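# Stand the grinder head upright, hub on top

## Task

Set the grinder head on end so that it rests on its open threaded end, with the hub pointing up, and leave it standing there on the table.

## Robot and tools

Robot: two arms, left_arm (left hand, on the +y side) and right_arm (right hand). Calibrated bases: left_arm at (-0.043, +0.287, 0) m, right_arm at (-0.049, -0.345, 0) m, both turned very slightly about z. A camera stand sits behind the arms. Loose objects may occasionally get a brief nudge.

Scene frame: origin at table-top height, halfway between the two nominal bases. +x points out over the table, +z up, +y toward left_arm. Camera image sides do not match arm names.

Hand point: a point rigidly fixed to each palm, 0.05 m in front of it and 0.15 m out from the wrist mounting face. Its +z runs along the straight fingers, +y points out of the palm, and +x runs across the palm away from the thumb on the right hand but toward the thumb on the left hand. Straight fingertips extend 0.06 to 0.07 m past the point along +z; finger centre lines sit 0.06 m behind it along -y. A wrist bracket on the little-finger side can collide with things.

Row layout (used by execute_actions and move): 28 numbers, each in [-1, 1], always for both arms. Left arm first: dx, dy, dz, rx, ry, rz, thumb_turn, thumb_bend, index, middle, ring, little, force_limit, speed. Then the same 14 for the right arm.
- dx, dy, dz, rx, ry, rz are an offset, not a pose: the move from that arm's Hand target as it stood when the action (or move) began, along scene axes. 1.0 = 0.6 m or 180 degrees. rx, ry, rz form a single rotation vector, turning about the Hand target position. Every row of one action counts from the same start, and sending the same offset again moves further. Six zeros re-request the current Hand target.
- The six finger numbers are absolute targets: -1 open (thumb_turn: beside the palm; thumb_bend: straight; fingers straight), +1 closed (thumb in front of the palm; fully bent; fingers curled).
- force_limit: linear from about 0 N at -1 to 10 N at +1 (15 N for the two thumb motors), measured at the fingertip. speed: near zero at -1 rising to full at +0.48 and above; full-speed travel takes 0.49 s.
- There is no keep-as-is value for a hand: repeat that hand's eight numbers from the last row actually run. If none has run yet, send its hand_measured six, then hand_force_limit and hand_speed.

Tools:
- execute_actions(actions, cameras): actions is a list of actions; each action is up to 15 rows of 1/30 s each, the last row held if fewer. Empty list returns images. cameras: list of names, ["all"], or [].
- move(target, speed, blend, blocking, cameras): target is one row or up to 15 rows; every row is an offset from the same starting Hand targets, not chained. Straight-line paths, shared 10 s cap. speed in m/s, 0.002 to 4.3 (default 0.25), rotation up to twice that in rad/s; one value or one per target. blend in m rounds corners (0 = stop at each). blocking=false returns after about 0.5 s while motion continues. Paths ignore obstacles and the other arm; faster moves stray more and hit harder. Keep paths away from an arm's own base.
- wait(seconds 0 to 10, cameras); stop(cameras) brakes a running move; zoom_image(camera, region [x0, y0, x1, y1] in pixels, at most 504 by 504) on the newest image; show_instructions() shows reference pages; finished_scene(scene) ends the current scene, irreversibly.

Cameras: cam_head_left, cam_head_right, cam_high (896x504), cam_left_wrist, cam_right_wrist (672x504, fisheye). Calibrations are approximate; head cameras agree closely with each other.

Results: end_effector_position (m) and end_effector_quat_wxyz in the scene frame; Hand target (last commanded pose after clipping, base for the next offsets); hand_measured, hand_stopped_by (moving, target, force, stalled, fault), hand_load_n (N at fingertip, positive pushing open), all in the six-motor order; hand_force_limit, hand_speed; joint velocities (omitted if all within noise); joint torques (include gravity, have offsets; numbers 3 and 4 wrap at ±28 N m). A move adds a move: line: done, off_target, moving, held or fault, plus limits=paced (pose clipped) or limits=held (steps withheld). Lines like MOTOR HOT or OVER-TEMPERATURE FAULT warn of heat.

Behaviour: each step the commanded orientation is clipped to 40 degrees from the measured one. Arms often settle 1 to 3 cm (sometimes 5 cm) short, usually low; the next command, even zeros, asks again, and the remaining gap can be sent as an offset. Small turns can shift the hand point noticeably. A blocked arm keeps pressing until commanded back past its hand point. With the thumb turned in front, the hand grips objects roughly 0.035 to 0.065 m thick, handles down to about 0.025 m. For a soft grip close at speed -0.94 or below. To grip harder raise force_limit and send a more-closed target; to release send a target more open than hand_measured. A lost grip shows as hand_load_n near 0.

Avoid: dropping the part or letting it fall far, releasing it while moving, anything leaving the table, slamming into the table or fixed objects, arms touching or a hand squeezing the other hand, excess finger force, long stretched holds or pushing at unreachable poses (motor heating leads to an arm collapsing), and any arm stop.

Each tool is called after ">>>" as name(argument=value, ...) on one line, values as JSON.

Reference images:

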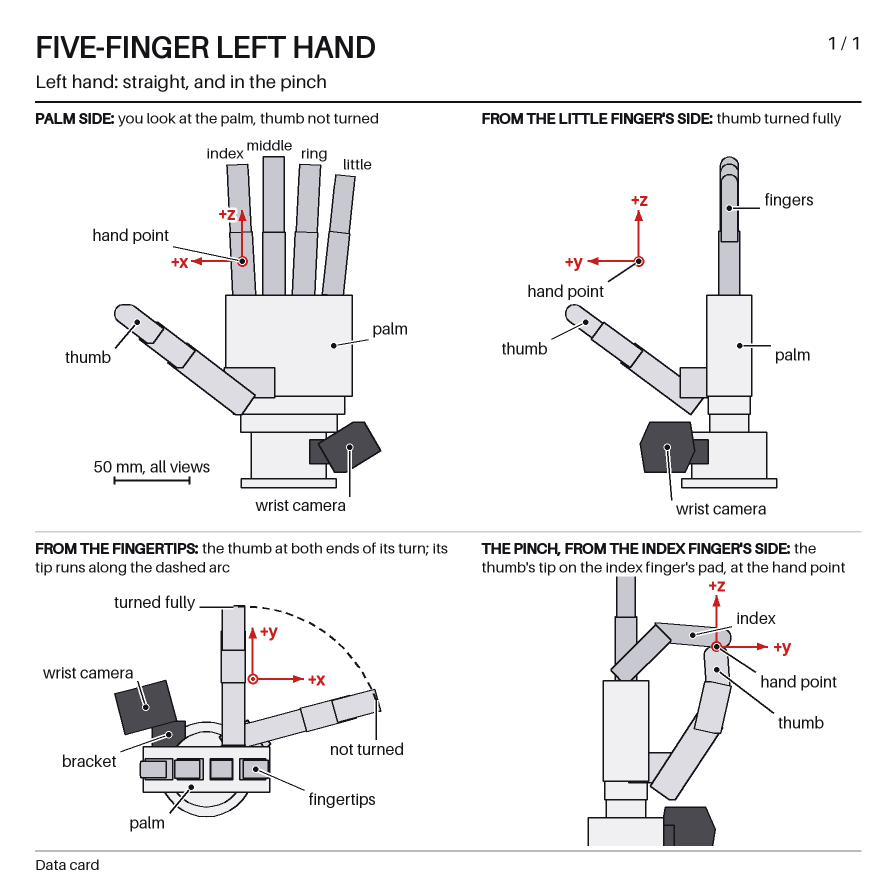

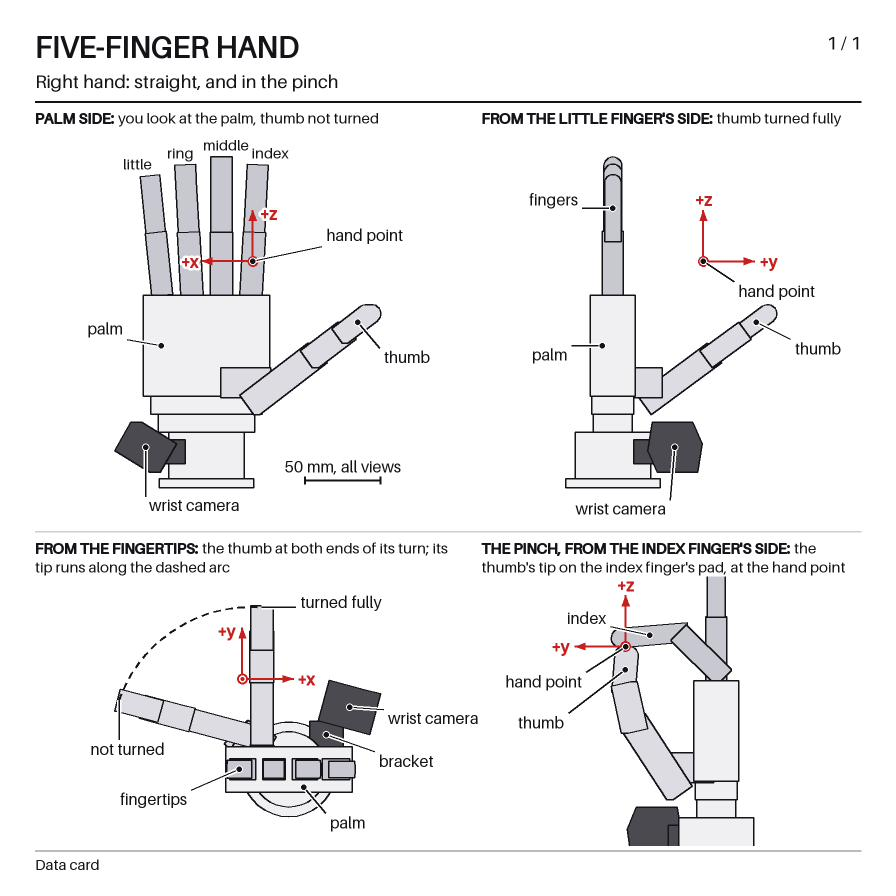

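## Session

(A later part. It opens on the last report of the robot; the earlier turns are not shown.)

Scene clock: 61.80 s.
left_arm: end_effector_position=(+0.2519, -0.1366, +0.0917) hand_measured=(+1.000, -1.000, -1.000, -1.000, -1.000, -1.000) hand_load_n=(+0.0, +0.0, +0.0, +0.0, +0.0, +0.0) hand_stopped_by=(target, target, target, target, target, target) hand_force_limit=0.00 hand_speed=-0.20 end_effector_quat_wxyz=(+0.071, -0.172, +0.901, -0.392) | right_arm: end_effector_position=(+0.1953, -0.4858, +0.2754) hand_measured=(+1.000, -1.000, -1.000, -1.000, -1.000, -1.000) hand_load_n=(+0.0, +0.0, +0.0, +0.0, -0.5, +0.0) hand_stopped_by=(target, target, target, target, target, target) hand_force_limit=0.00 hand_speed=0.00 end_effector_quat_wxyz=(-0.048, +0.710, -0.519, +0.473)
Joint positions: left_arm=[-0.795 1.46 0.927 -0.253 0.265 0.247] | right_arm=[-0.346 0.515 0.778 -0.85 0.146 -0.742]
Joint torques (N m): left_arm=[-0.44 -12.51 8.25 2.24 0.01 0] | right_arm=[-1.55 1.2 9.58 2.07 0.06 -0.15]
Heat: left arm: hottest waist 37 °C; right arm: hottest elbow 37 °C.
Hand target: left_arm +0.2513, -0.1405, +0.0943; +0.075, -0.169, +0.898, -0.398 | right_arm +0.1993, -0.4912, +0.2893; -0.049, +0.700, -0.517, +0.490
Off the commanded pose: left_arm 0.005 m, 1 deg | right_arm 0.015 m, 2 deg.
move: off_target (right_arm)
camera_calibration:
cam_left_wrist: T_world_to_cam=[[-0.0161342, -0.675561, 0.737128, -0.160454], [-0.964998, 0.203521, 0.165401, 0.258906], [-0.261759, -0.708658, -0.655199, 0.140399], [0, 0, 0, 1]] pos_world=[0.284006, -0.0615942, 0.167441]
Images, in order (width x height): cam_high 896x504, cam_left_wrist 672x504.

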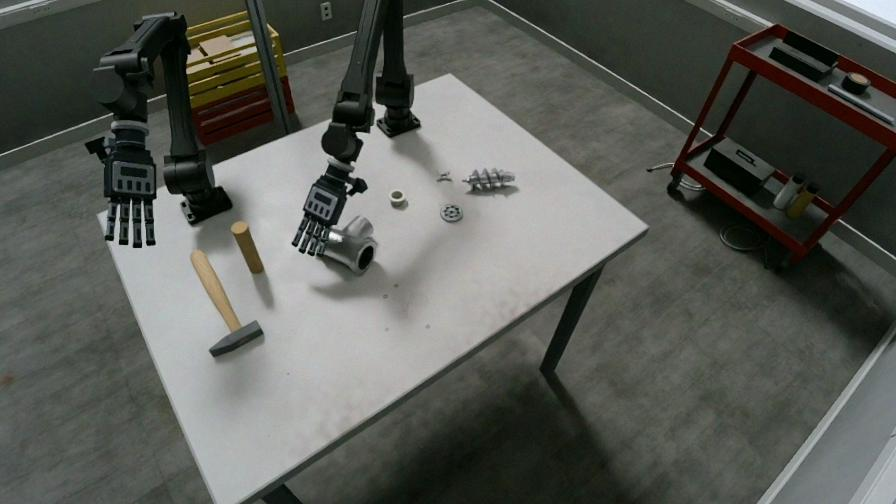

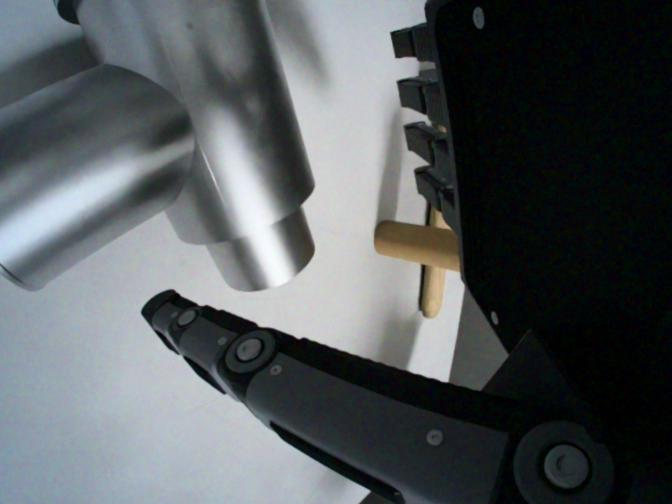

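>>> move(target=[-0.008,0.002,-0.048,0,0,0,1,-1,-1,-1,-1,-1,0,-0.2, 0,0,0,0,0,0, 1,-1,-1,-1,-1,-1,0,0], cameras=["cam_left_wrist","cam_high"], speed=0.1)

>>> zoom_image(camera="cam_high", region=[280, 130, 420, 300])

>>> zoom_image(camera="cam_left_wrist", region=[130, 150, 350, 330])

Scene clock: 63.80 s.
left_arm: end_effector_position=(+0.2479, -0.1358, +0.0655) hand_measured=(+1.000, -1.000, -1.000, -1.000, -1.000, -1.000) hand_load_n=(+0.0, +0.0, +0.0, +0.0, +0.0, +0.0) hand_stopped_by=(target, target, target, target, target, target) hand_force_limit=0.00 hand_speed=-0.20 end_effector_quat_wxyz=(+0.074, -0.170, +0.900, -0.394) | right_arm: end_effector_position=(+0.1953, -0.4858, +0.2754) hand_measured=(+1.000, -1.000, -1.000, -1.000, -1.000, -1.000) hand_load_n=(+0.0, +0.0, +0.0, +0.0, +0.0, +0.0) hand_stopped_by=(target, target, target, target, target, target) hand_force_limit=0.00 hand_speed=0.00 end_effector_quat_wxyz=(-0.048, +0.710, -0.519, +0.473)
Joint positions: left_arm=[-0.802 1.492 0.878 -0.165 0.26 0.247] | right_arm=[-0.346 0.515 0.778 -0.85 0.146 -0.742]
Joint torques (N m): left_arm=[-0.44 -12.57 7.84 2.26 0 -0.05] | right_arm=[-1.61 1.32 9.55 2.07 0.05 -0.16]
Heat: left arm: hottest waist 37 °C; right arm: hottest elbow 37 °C.
Hand target: left_arm +0.2464, -0.1391, +0.0652; +0.075, -0.169, +0.898, -0.398 | right_arm +0.1993, -0.4912, +0.2893; -0.049, +0.700, -0.517, +0.490
Off the commanded pose: left_arm 0.004 m, 1 deg | right_arm 0.015 m, 2 deg.
move: off_target (right_arm)
camera_calibration:
cam_left_wrist: T_world_to_cam=[[-0.0231334, -0.673289, 0.739018, -0.138787], [-0.965477, 0.206893, 0.15827, 0.260273], [-0.259459, -0.709843, -0.654831, 0.121979], [0, 0, 0, 1]] pos_world=[0.279726, -0.0607064, 0.141249]
Images, in order (width x height): cam_high 896x504, cam_left_wrist 672x504.

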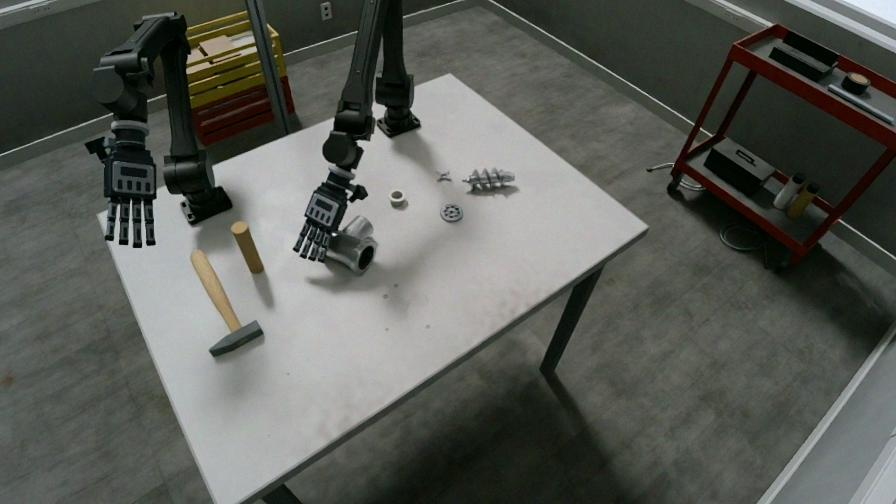

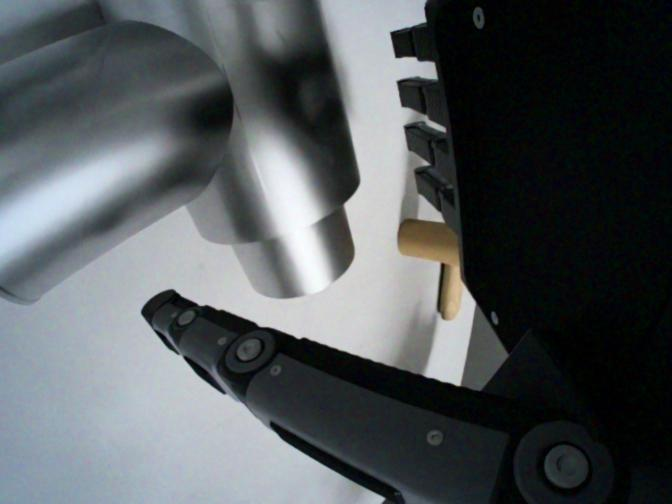

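Scaled by 2.965 from the camera's 896x504 image, which has a finer 1280x720 frame.

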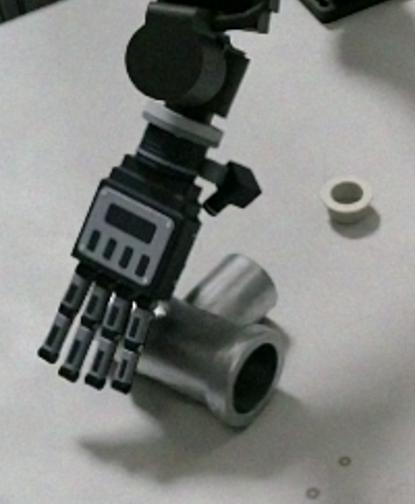

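Scaled by 2.291 from the camera's 672x504 image, which has a finer 960x720 frame.

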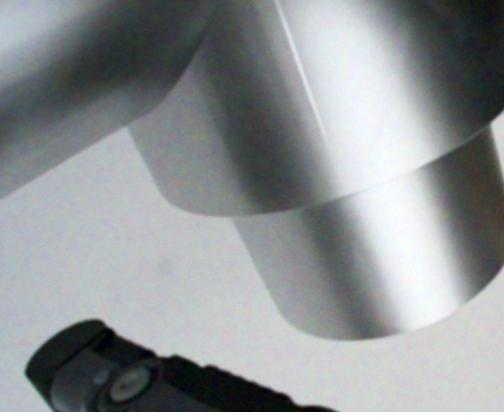

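>>> move(target=[-0.0167,-0.0125,-0.035,0,0,0,1,-1,-1,-1,-1,-1,0,-0.2, 0,0,0,0,0,0, 1,-1,-1,-1,-1,-1,0,0], cameras=["cam_left_wrist","cam_high","cam_head_right"], speed=0.08)

>>> zoom_image(camera="cam_high", region=[280, 130, 420, 300])

>>> zoom_image(camera="cam_left_wrist", region=[130, 150, 430, 380])

Scene clock: 65.57 s.
left_arm: end_effector_position=(+0.2375, -0.1443, +0.0453) hand_measured=(+1.000, -1.000, -1.000, -1.000, -1.000, -1.000) hand_load_n=(+0.0, +0.0, +0.0, +0.0, +0.0, +0.0) hand_stopped_by=(target, target, target, target, target, target) hand_force_limit=0.00 hand_speed=-0.20 end_effector_quat_wxyz=(+0.074, -0.169, +0.900, -0.395) | right_arm: end_effector_position=(+0.1953, -0.4858, +0.2754) hand_measured=(+1.000, -1.000, -1.000, -1.000, -1.000, -1.000) hand_load_n=(+0.0, +0.0, +0.0, +0.0, +0.0, +0.0) hand_stopped_by=(target, target, target, target, target, target) hand_force_limit=0.00 hand_speed=0.00 end_effector_quat_wxyz=(-0.048, +0.710, -0.519, +0.473)
Joint positions: left_arm=[-0.833 1.527 0.851 -0.095 0.239 0.226] | right_arm=[-0.346 0.515 0.778 -0.85 0.146 -0.742]
Joint torques (N m): left_arm=[-0.44 -12.51 7.47 2.25 -0.01 -0.06] | right_arm=[-1.55 1.32 9.61 2.04 0.06 -0.15]
Heat: left arm: hottest waist 37 °C; right arm: hottest elbow 37 °C.
Hand target: left_arm +0.2365, -0.1467, +0.0444; +0.075, -0.169, +0.898, -0.398 | right_arm +0.1993, -0.4912, +0.2893; -0.049, +0.700, -0.517, +0.490
Off the commanded pose: left_arm 0.003 m, 0 deg | right_arm 0.015 m, 2 deg.
move: off_target (right_arm)
camera_calibration:
cam_left_wrist: T_world_to_cam=[[-0.0256505, -0.672142, 0.739978, -0.129121], [-0.965251, 0.20922, 0.156581, 0.255473], [-0.260062, -0.710248, -0.654153, 0.100141], [0, 0, 0, 1]] pos_world=[0.269327, -0.0691125, 0.121052]
Images, in order (width x height): cam_head_right 896x504, cam_high 896x504, cam_left_wrist 672x504.

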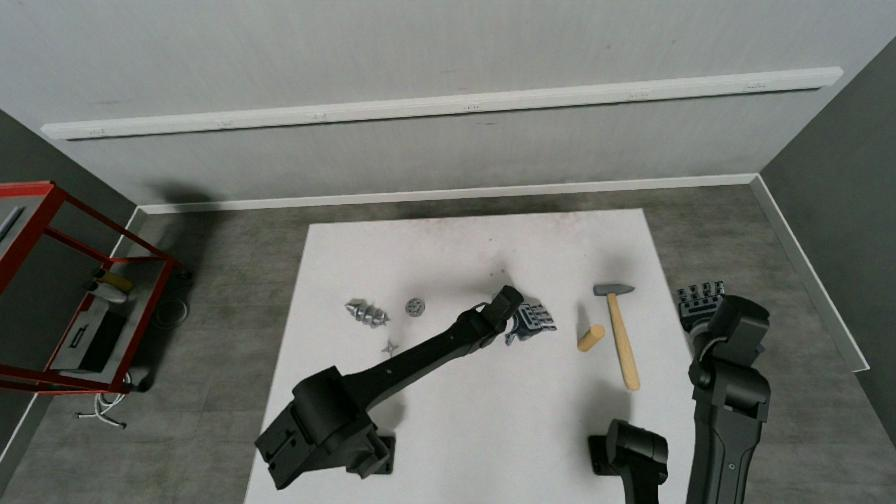

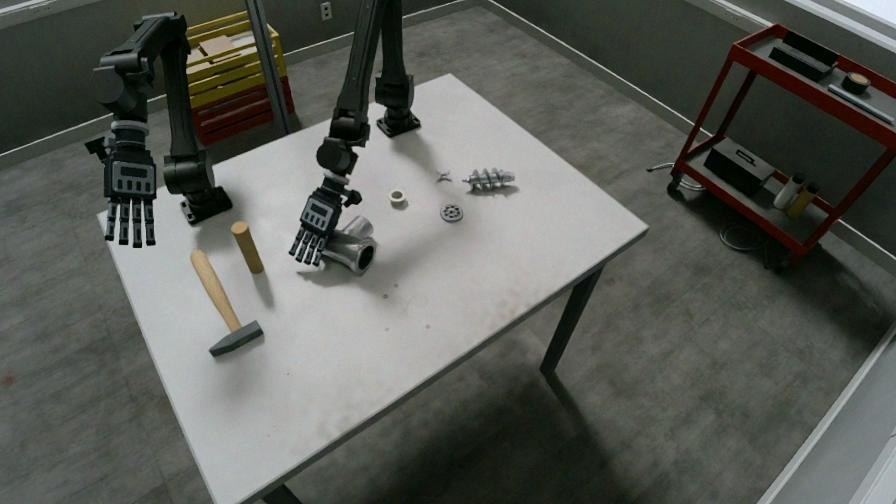

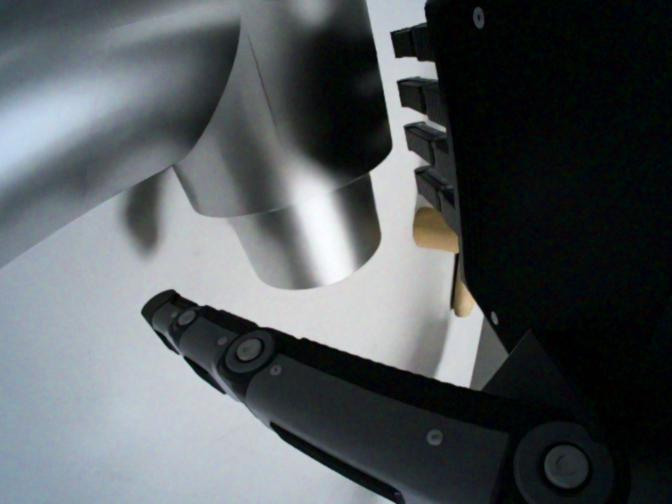

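Scaled by 2.965 from the camera's 896x504 image, which has a finer 1280x720 frame.

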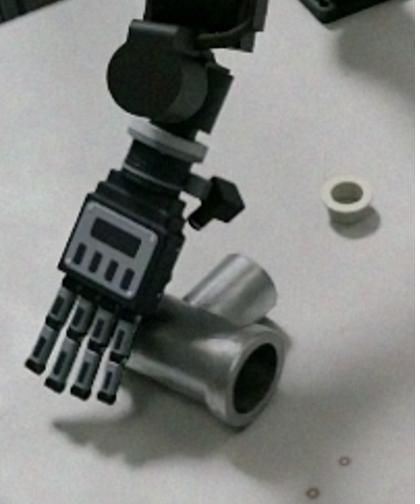

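Scaled by 1.680 from the camera's 672x504 image, which has a finer 960x720 frame.

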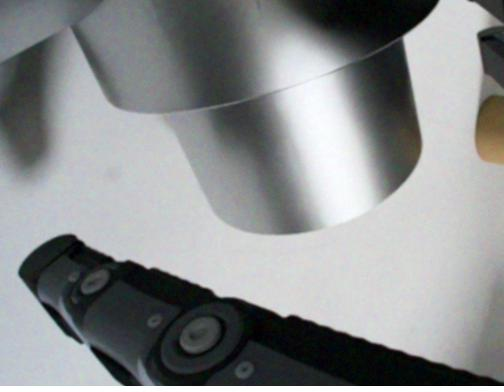

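>>> move(target=[-0.001,0.003,-0.022,0,0,0,1,-1,-1,-1,-1,-1,0,-0.2, 0,0,0,0,0,0, 1,-1,-1,-1,-1,-1,0,0], cameras=[], speed=0.05)

>>> move(target=[0,0,0,0,0,0,1,0,0,0,-1,-1,-0.5,-0.9, 0,0,0,0,0,0, 1,-1,-1,-1,-1,-1,0,0], cameras=["cam_left_wrist","cam_high"], speed=0.05)

>>> zoom_image(camera="cam_high", region=[280, 130, 420, 300])

>>> zoom_image(camera="cam_left_wrist", region=[130, 150, 430, 380])

Scene clock: 68.00 s.
left_arm: end_effector_position=(+0.2368, -0.1435, +0.0334) hand_measured=(+1.000, -1.000, -1.000, -1.000, -1.000, -1.000) hand_load_n=(+0.0, +0.0, +0.0, +0.0, -0.5, +0.0) hand_stopped_by=(target, target, target, target, target, target) hand_force_limit=0.00 hand_speed=-0.20 end_effector_quat_wxyz=(+0.074, -0.168, +0.900, -0.396) | right_arm: end_effector_position=(+0.1953, -0.4858, +0.2754) hand_measured=(+1.000, -1.000, -1.000, -1.000, -1.000, -1.000) hand_load_n=(+0.0, +0.0, +0.0, +0.0, +0.0, +0.0) hand_stopped_by=(target, target, target, target, target, target) hand_force_limit=0.00 hand_speed=0.00 end_effector_quat_wxyz=(-0.048, +0.710, -0.519, +0.473)
Joint positions: left_arm=[-0.833 1.547 0.833 -0.054 0.239 0.225] | right_arm=[-0.346 0.515 0.778 -0.85 0.146 -0.742]
Joint torques (N m): left_arm=[-0.26 -12.57 7.27 2.29 0.02 -0.04] | right_arm=[-1.67 1.32 9.61 2.06 0.06 -0.14]
Heat: left arm: hottest waist 37 °C; right arm: hottest elbow 37 °C.
Hand target: left_arm +0.2359, -0.1450, +0.0313; +0.075, -0.169, +0.898, -0.398 | right_arm +0.1993, -0.4912, +0.2893; -0.049, +0.700, -0.517, +0.490
Off the commanded pose: left_arm 0.003 m, 0 deg | right_arm 0.015 m, 2 deg.
move: off_target (right_arm)
No camera images: "cameras" was empty.

Scene clock: 71.43 s.
left_arm: end_effector_position=(+0.2374, -0.1456, +0.0341) hand_measured=(+1.000, -0.548, -0.116, -0.116, -1.000, -1.000) hand_load_n=(-0.5, +5.0, +3.5, +3.5, +0.0, +0.0) hand_stopped_by=(target, force, force, force, target, target) hand_force_limit=-0.50 hand_speed=-0.90 end_effector_quat_wxyz=(+0.075, -0.167, +0.898, -0.399) | right_arm: end_effector_position=(+0.1953, -0.4858, +0.2754) hand_measured=(+1.000, -1.000, -1.000, -1.000, -1.000, -1.000) hand_load_n=(+0.0, +0.0, +0.0, +0.0, +0.0, -0.5) hand_stopped_by=(target, target, target, target, target, target) hand_force_limit=0.00 hand_speed=0.00 end_effector_quat_wxyz=(-0.048, +0.710, -0.519, +0.473)
Joint positions: left_arm=[-0.834 1.548 0.833 -0.045 0.239 0.224] | right_arm=[-0.346 0.515 0.778 -0.85 0.146 -0.742]
Joint torques (N m): left_arm=[-0.15 -12.57 7.2 1.87 0.03 -0.03] | right_arm=[-1.61 1.32 9.59 2.06 0.04 -0.15]
Heat: left arm: hottest waist 37 °C; right arm: hottest elbow 37 °C.
Hand target: left_arm +0.2358, -0.1450, +0.0314; +0.075, -0.169, +0.898, -0.398 | right_arm +0.1993, -0.4912, +0.2893; -0.049, +0.700, -0.517, +0.490
Off the commanded pose: left_arm 0.003 m, 0 deg | right_arm 0.015 m, 2 deg.
move: off_target (right_arm)
camera_calibration:
cam_left_wrist: T_world_to_cam=[[-0.0303144, -0.66571, 0.745594, -0.119754], [-0.96605, 0.210987, 0.149104, 0.258144], [-0.256571, -0.715761, -0.649505, 0.0900299], [0, 0, 0, 1]] pos_world=[0.268849, -0.0697466, 0.109272]
Images, in order (width x height): cam_high 896x504, cam_left_wrist 672x504.

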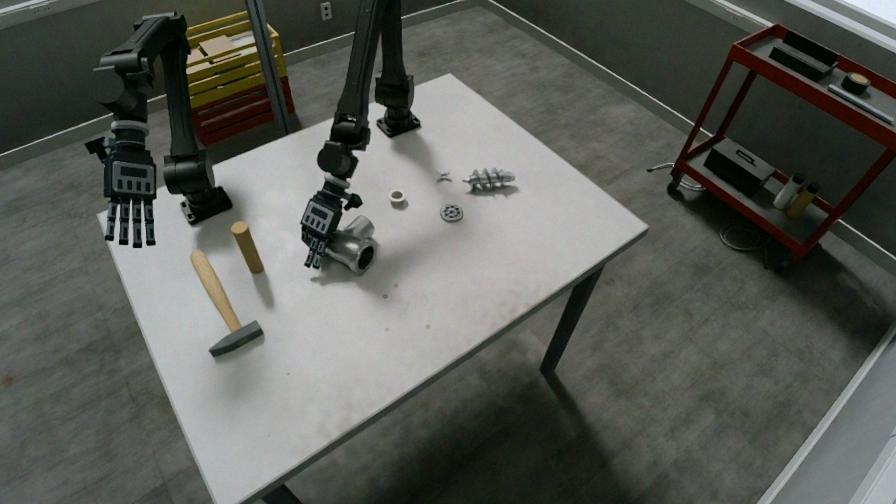

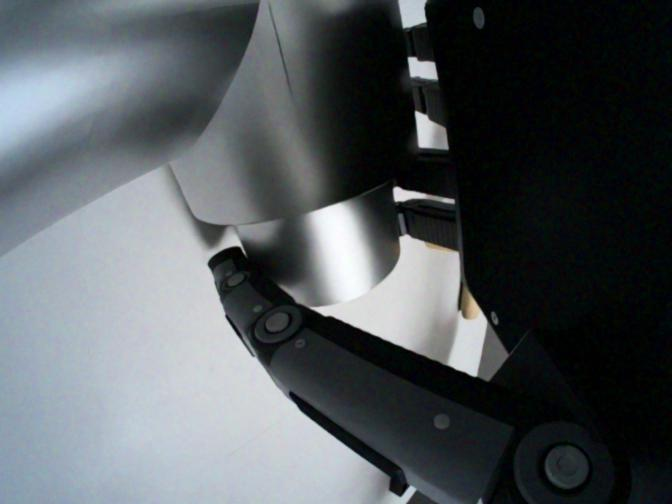

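Scaled by 2.965 from the camera's 896x504 image, which has a finer 1280x720 frame.

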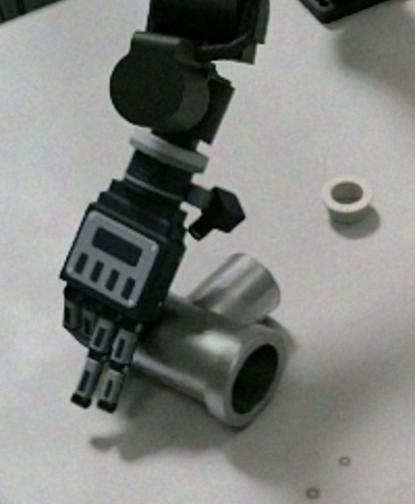

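Scaled by 1.680 from the camera's 672x504 image, which has a finer 960x720 frame.

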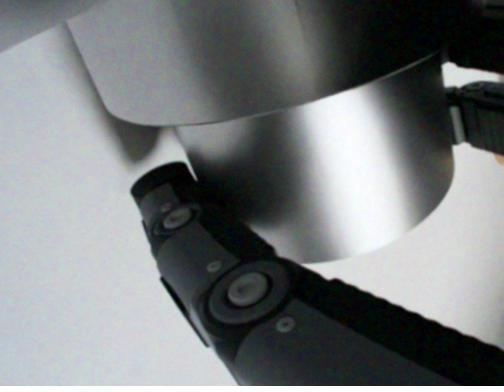

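>>> move(target=[0,0,0,0,0,0,1,0,0,0,0,0,-0.5,-0.9, 0,0,0,0,0,0, 1,-1,-1,-1,-1,-1,0,0], cameras=[], speed=0.05)

>>> move(target=[0,0,0,0,0,0,1,0.2,0.3,0.3,0,0,0.45,-0.9, 0,0,0,0,0,0, 1,-1,-1,-1,-1,-1,0,0], cameras=["cam_left_wrist","cam_high"], speed=0.05)

>>> zoom_image(camera="cam_high", region=[280, 130, 420, 300])

Scene clock: 74.67 s.
left_arm: end_effector_position=(+0.2375, -0.1456, +0.0337) hand_measured=(+1.000, -0.548, -0.116, -0.116, -0.284, -0.274) hand_load_n=(+0.0, +6.5, +1.5, +1.5, +2.5, +2.0) hand_stopped_by=(target, force, force, force, force, force) hand_force_limit=-0.50 hand_speed=-0.90 end_effector_quat_wxyz=(+0.076, -0.167, +0.898, -0.399) | right_arm: end_effector_position=(+0.1953, -0.4858, +0.2754) hand_measured=(+1.000, -1.000, -1.000, -1.000, -1.000, -1.000) hand_load_n=(+0.0, +0.0, +0.0, +0.0, +0.0, -0.5) hand_stopped_by=(target, target, target, target, target, target) hand_force_limit=0.00 hand_speed=0.00 end_effector_quat_wxyz=(-0.048, +0.710, -0.519, +0.473)
Joint positions: left_arm=[-0.834 1.549 0.833 -0.044 0.239 0.226] | right_arm=[-0.346 0.515 0.778 -0.85 0.146 -0.742]
Joint torques (N m): left_arm=[-0.15 -12.45 7.16 1.78 0.01 -0.04] | right_arm=[-1.55 1.2 9.58 2.04 0.06 -0.14]
Heat: left arm: hottest waist 37 °C; right arm: hottest elbow 37 °C.
Hand target: left_arm +0.2359, -0.1449, +0.0312; +0.075, -0.169, +0.898, -0.398 | right_arm +0.1993, -0.4912, +0.2893; -0.049, +0.700, -0.517, +0.490
Off the commanded pose: left_arm 0.003 m, 0 deg | right_arm 0.015 m, 2 deg.
move: off_target (right_arm)
No camera images: "cameras" was empty.

Scene clock: 75.17 s.
left_arm: end_effector_position=(+0.2373, -0.1459, +0.0337) hand_measured=(+1.000, -0.546, -0.082, -0.092, -0.284, -0.274) hand_load_n=(-1.5, +14.0, +9.5, +6.0, +0.0, +0.0) hand_stopped_by=(target, force, force, force, force, force) hand_force_limit=0.45 hand_speed=-0.90 end_effector_quat_wxyz=(+0.076, -0.166, +0.898, -0.399) | right_arm: end_effector_position=(+0.1953, -0.4858, +0.2754) hand_measured=(+1.000, -1.000, -1.000, -1.000, -1.000, -1.000) hand_load_n=(+0.0, +0.0, +0.0, +0.0, +0.0, +0.0) hand_stopped_by=(target, target, target, target, target, target) hand_force_limit=0.00 hand_speed=0.00 end_effector_quat_wxyz=(-0.048, +0.710, -0.519, +0.473)
Joint positions: left_arm=[-0.835 1.55 0.833 -0.043 0.239 0.226] | right_arm=[-0.346 0.515 0.778 -0.85 0.146 -0.742]
Joint torques (N m): left_arm=[-0.09 -12.57 7.17 1.8 0.03 -0.05] | right_arm=[-1.49 1.44 9.57 2.04 0.06 -0.14]
Heat: left arm: hottest waist 37 °C; right arm: hottest elbow 37 °C.
Hand target: left_arm +0.2358, -0.1450, +0.0313; +0.075, -0.169, +0.898, -0.398 | right_arm +0.1993, -0.4912, +0.2893; -0.049, +0.700, -0.517, +0.490
Off the commanded pose: left_arm 0.003 m, 0 deg | right_arm 0.015 m, 2 deg.
move: off_target (right_arm)
camera_calibration:
cam_left_wrist: T_world_to_cam=[[-0.032763, -0.665823, 0.74539, -0.119126], [-0.965843, 0.212899, 0.14772, 0.258407], [-0.257048, -0.71509, -0.650055, 0.0897587], [0, 0, 0, 1]] pos_world=[0.26875, -0.070146, 0.108972]
Images, in order (width x height): cam_high 896x504, cam_left_wrist 672x504.

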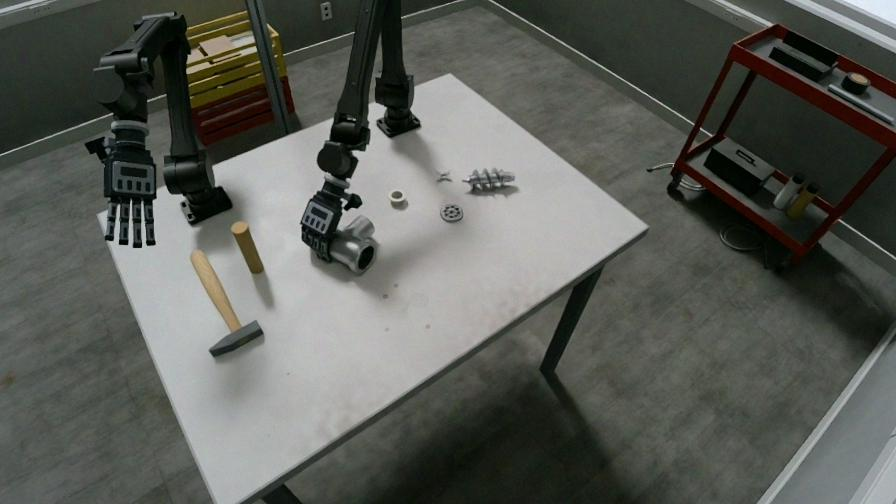

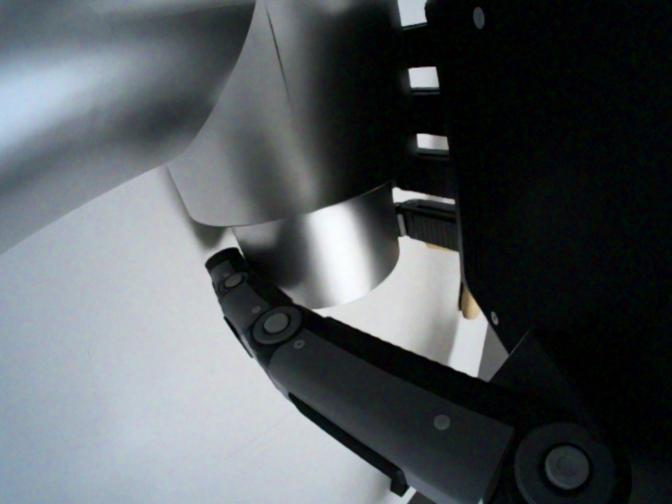

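Scaled by 2.965 from the camera's 896x504 image, which has a finer 1280x720 frame.

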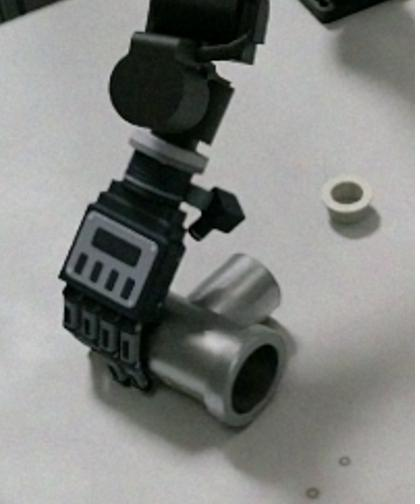

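>>> move(target=[0.030,0.012,0.09,-0.0406,0.1034,0,1,0.2,0.3,0.3,0,0,0.45,-0.9, 0,0,0,0,0,0, 1,-1,-1,-1,-1,-1,0,0], cameras=["cam_left_wrist","cam_high"], speed=0.06)

>>> zoom_image(camera="cam_high", region=[280, 130, 420, 300])

Scene clock: 79.67 s.
left_arm: end_effector_position=(+0.2395, -0.1304, +0.0658) hand_measured=(+1.000, -0.546, -0.082, -0.092, -0.284, -0.274) hand_load_n=(-5.5, +16.0, +7.5, +2.5, +0.0, +1.5) hand_stopped_by=(target, force, force, force, force, force) hand_force_limit=0.45 hand_speed=-0.90 end_effector_quat_wxyz=(-0.071, -0.194, +0.885, -0.418) | right_arm: end_effector_position=(+0.1953, -0.4858, +0.2754) hand_measured=(+1.000, -1.000, -1.000, -1.000, -1.000, -1.000) hand_load_n=(+0.0, +0.0, +0.0, +0.0, +0.0, +0.0) hand_stopped_by=(target, target, target, target, target, target) hand_force_limit=0.00 hand_speed=0.00 end_effector_quat_wxyz=(-0.048, +0.710, -0.519, +0.473)
Joint positions: left_arm=[-0.691 1.564 0.922 -0.229 0.578 0.191] | right_arm=[-0.346 0.515 0.778 -0.85 0.146 -0.742]
Joint torques (N m): left_arm=[1.32 -13.33 11.63 0.16 0.5 -0.89] | right_arm=[-1.55 1.14 9.54 2.06 0.05 -0.13]
Heat: left arm: hottest waist 37 °C; right arm: hottest elbow 37 °C.
Hand target: left_arm +0.2540, -0.1377, +0.0852; -0.082, -0.236, +0.871, -0.422 | right_arm +0.1993, -0.4912, +0.2893; -0.049, +0.700, -0.517, +0.490
Off the commanded pose: left_arm 0.025 m, 5 deg | right_arm 0.015 m, 2 deg.
move: off_target (left_arm, right_arm)
camera_calibration:
cam_left_wrist: T_world_to_cam=[[0.141579, -0.594251, 0.79172, -0.168121], [-0.8745, 0.299714, 0.381342, 0.226612], [-0.463903, -0.746349, -0.477239, 0.156418], [0, 0, 0, 1]] pos_world=[0.294537, -0.0510821, 0.121337]
Images, in order (width x height): cam_high 896x504, cam_left_wrist 672x504.

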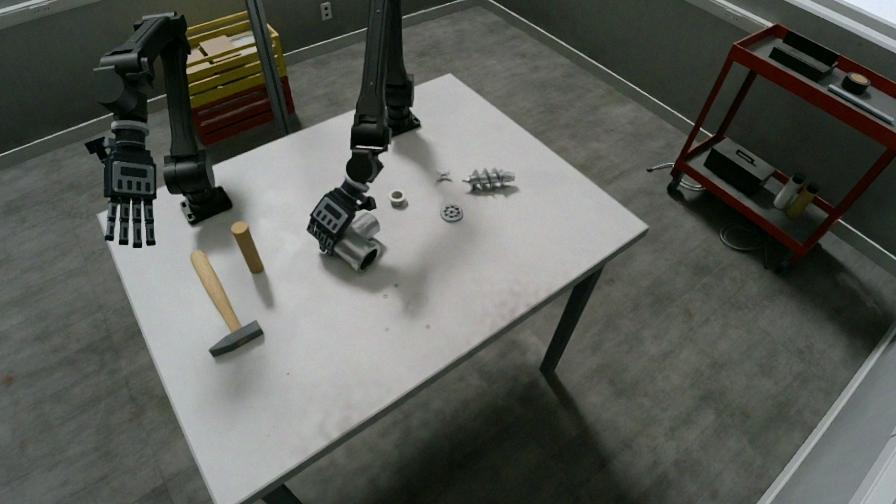

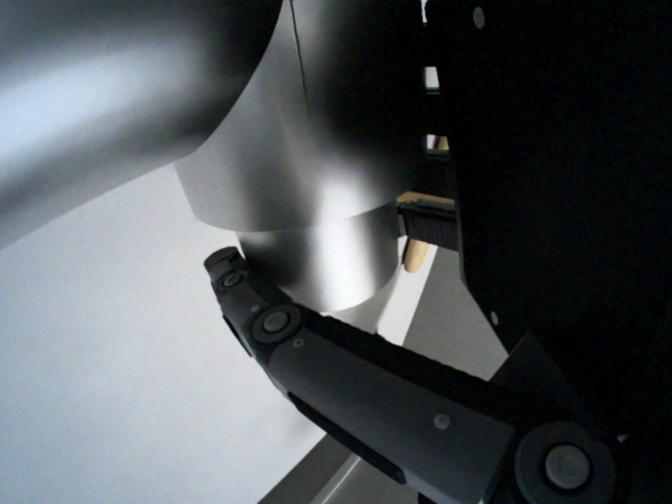

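Scaled by 2.965 from the camera's 896x504 image, which has a finer 1280x720 frame.

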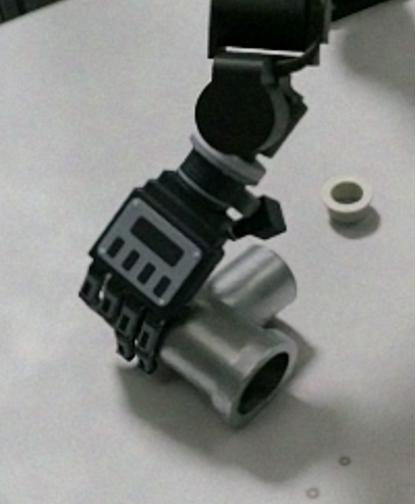

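>>> move(target=[0.068,0.026,0.10,-0.0507,0.1293,0,1,0.2,0.3,0.3,0,0,0.45,-0.9, 0,0,0,0,0,0, 1,-1,-1,-1,-1,-1,0,0], cameras=["cam_left_wrist","cam_high"], speed=0.06)

>>> zoom_image(camera="cam_high", region=[280, 130, 420, 300])

Scene clock: 84.07 s.
left_arm: end_effector_position=(+0.2776, -0.1191, +0.1261) hand_measured=(+1.000, -0.546, -0.082, -0.092, -0.284, -0.274) hand_load_n=(-5.5, +16.5, +7.0, +2.0, +0.0, +2.0) hand_stopped_by=(target, force, force, force, force, force) hand_force_limit=0.45 hand_speed=-0.90 end_effector_quat_wxyz=(-0.267, -0.279, +0.814, -0.434) | right_arm: end_effector_position=(+0.1953, -0.4858, +0.2754) hand_measured=(+1.000, -1.000, -1.000, -1.000, -1.000, -1.000) hand_load_n=(+0.0, +0.0, +0.0, +0.0, +0.0, +0.0) hand_stopped_by=(target, target, target, target, target, target) hand_force_limit=0.00 hand_speed=0.00 end_effector_quat_wxyz=(-0.048, +0.710, -0.519, +0.473)
Joint positions: left_arm=[-0.515 1.689 1.129 -0.473 0.976 0.064] | right_arm=[-0.346 0.515 0.778 -0.85 0.146 -0.742]
Joint torques (N m): left_arm=[1.32 -15.33 11.86 -0.13 0.7 -0.73] | right_arm=[-1.55 1.26 9.59 2.07 0.05 -0.14]
Heat: left arm: hottest waist 37 °C; right arm: hottest elbow 37 °C.
Hand target: left_arm +0.2947, -0.1221, +0.1453; -0.274, -0.309, +0.801, -0.433 | right_arm +0.1993, -0.4912, +0.2893; -0.049, +0.700, -0.517, +0.490
Off the commanded pose: left_arm 0.026 m, 4 deg | right_arm 0.015 m, 2 deg.
move: off_target (left_arm, right_arm)
camera_calibration:
cam_left_wrist: T_world_to_cam=[[0.482307, -0.470111, 0.739172, -0.287748], [-0.654237, 0.36782, 0.660819, 0.145284], [-0.582541, -0.802312, -0.130162, 0.193738], [0, 0, 0, 1]] pos_world=[0.346693, -0.0332731, 0.141906]
Images, in order (width x height): cam_high 896x504, cam_left_wrist 672x504.

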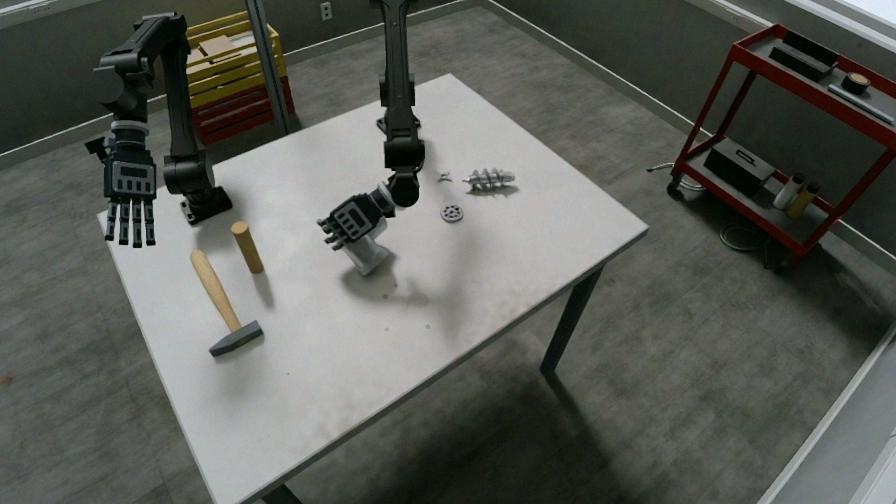

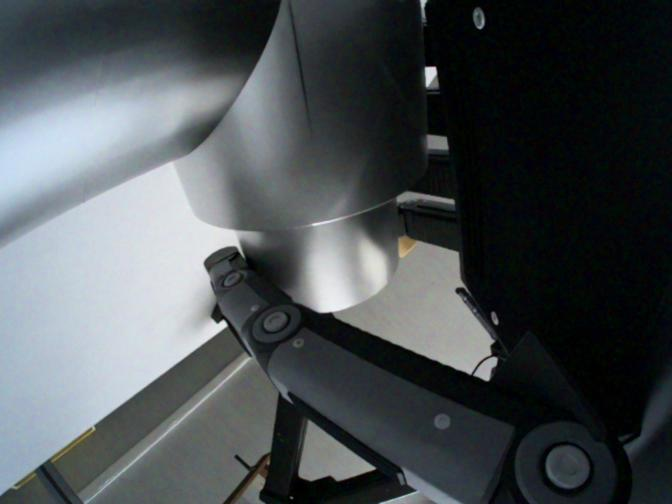

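Scaled by 2.965 from the camera's 896x504 image, which has a finer 1280x720 frame.

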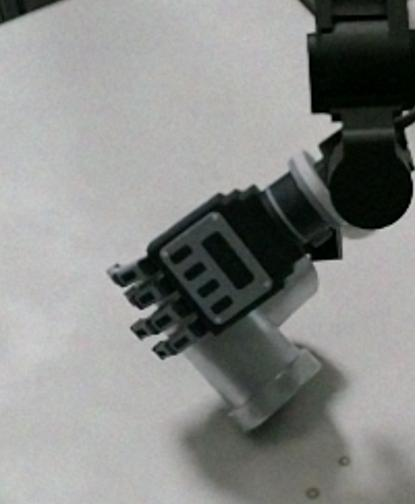

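>>> move(target=[0.090,0.027,0.035,-0.0727,0.1191,0.1093,1,0.2,0.3,0.3,0,0,0.45,-0.9, 0,0,0,0,0,0, 1,-1,-1,-1,-1,-1,0,0], cameras=["cam_left_wrist","cam_high"], speed=0.06)

>>> zoom_image(camera="cam_high", region=[290, 150, 430, 290])

Scene clock: 90.00 s.
left_arm: end_effector_position=(+0.3418, -0.1100, +0.1643) hand_measured=(+1.000, -0.544, -0.082, -0.092, -0.284, -0.274) hand_load_n=(+0.0, +2.0, +0.0, +0.5, +0.0, -0.5) hand_stopped_by=(target, force, force, force, force, force) hand_force_limit=0.45 hand_speed=-0.90 end_effector_quat_wxyz=(-0.377, -0.479, +0.623, -0.490) | right_arm: end_effector_position=(+0.1953, -0.4858, +0.2754) hand_measured=(+1.000, -1.000, -1.000, -1.000, -1.000, -1.000) hand_load_n=(+0.0, +0.0, +0.0, +0.0, +0.0, +0.0) hand_stopped_by=(target, target, target, target, target, target) hand_force_limit=0.00 hand_speed=0.00 end_effector_quat_wxyz=(-0.048, +0.710, -0.519, +0.473)
Joint positions: left_arm=[-0.386 1.735 0.99 0.213 1.087 -0.831] | right_arm=[-0.346 0.515 0.778 -0.85 0.146 -0.742]
Joint torques (N m): left_arm=[1.03 -15.56 7.35 2.3 0.3 -0.17] | right_arm=[-1.55 1.32 9.58 2.04 0.06 -0.14]
Heat: left arm: hottest waist 37 °C; right arm: hottest elbow 37 °C.
Hand target: left_arm +0.3487, -0.1060, +0.1663; -0.373, -0.482, +0.618, -0.497 | right_arm +0.1993, -0.4912, +0.2893; -0.049, +0.700, -0.517, +0.490
Off the commanded pose: left_arm 0.008 m, 1 deg | right_arm 0.015 m, 2 deg.
move: off_target (right_arm)
camera_calibration:
cam_left_wrist: T_world_to_cam=[[0.861758, -0.0749579, 0.501752, -0.389872], [-0.455849, 0.319658, 0.830674, 0.0576619], [-0.222655, -0.944563, 0.241298, 0.0437098], [0, 0, 0, 1]] pos_world=[0.371992, -0.00636937, 0.137174]
Images, in order (width x height): cam_high 896x504, cam_left_wrist 672x504.

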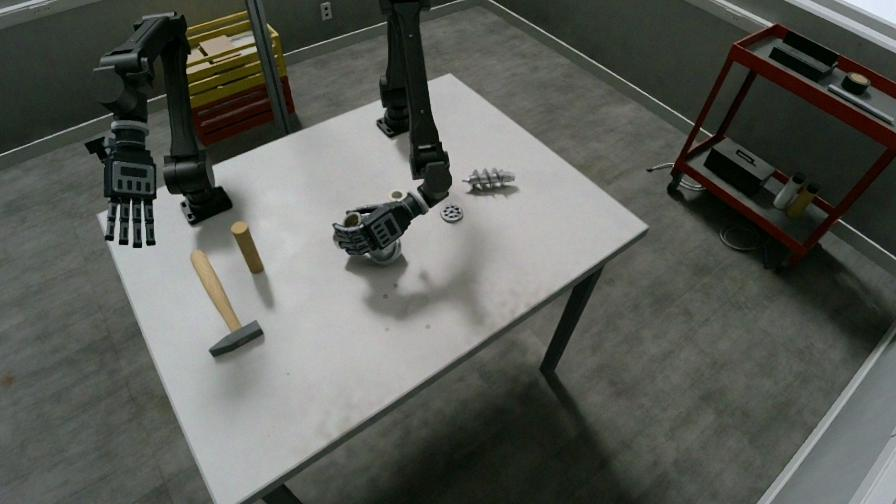

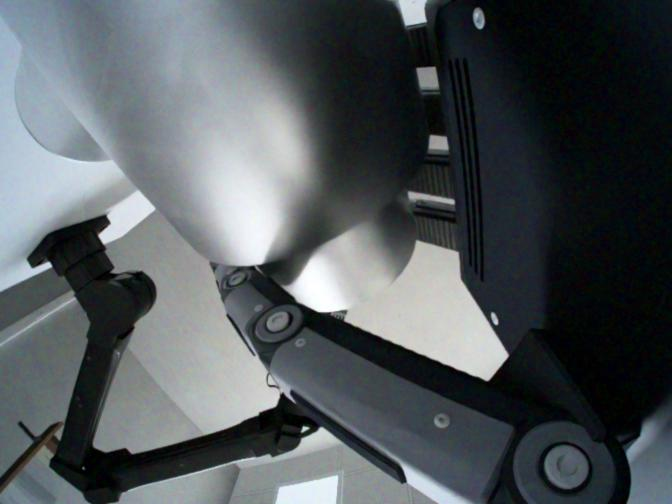

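Scaled by 3.600 from the camera's 896x504 image, which has a finer 1280x720 frame.

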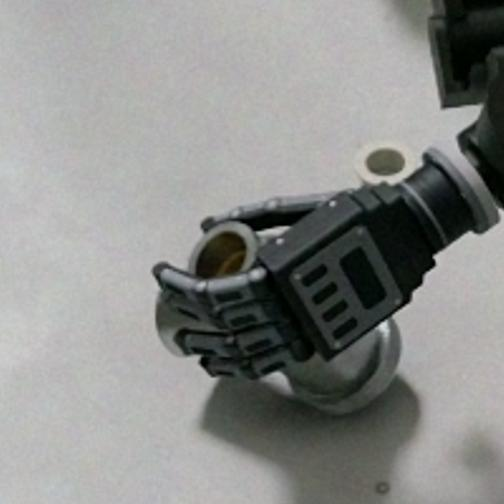

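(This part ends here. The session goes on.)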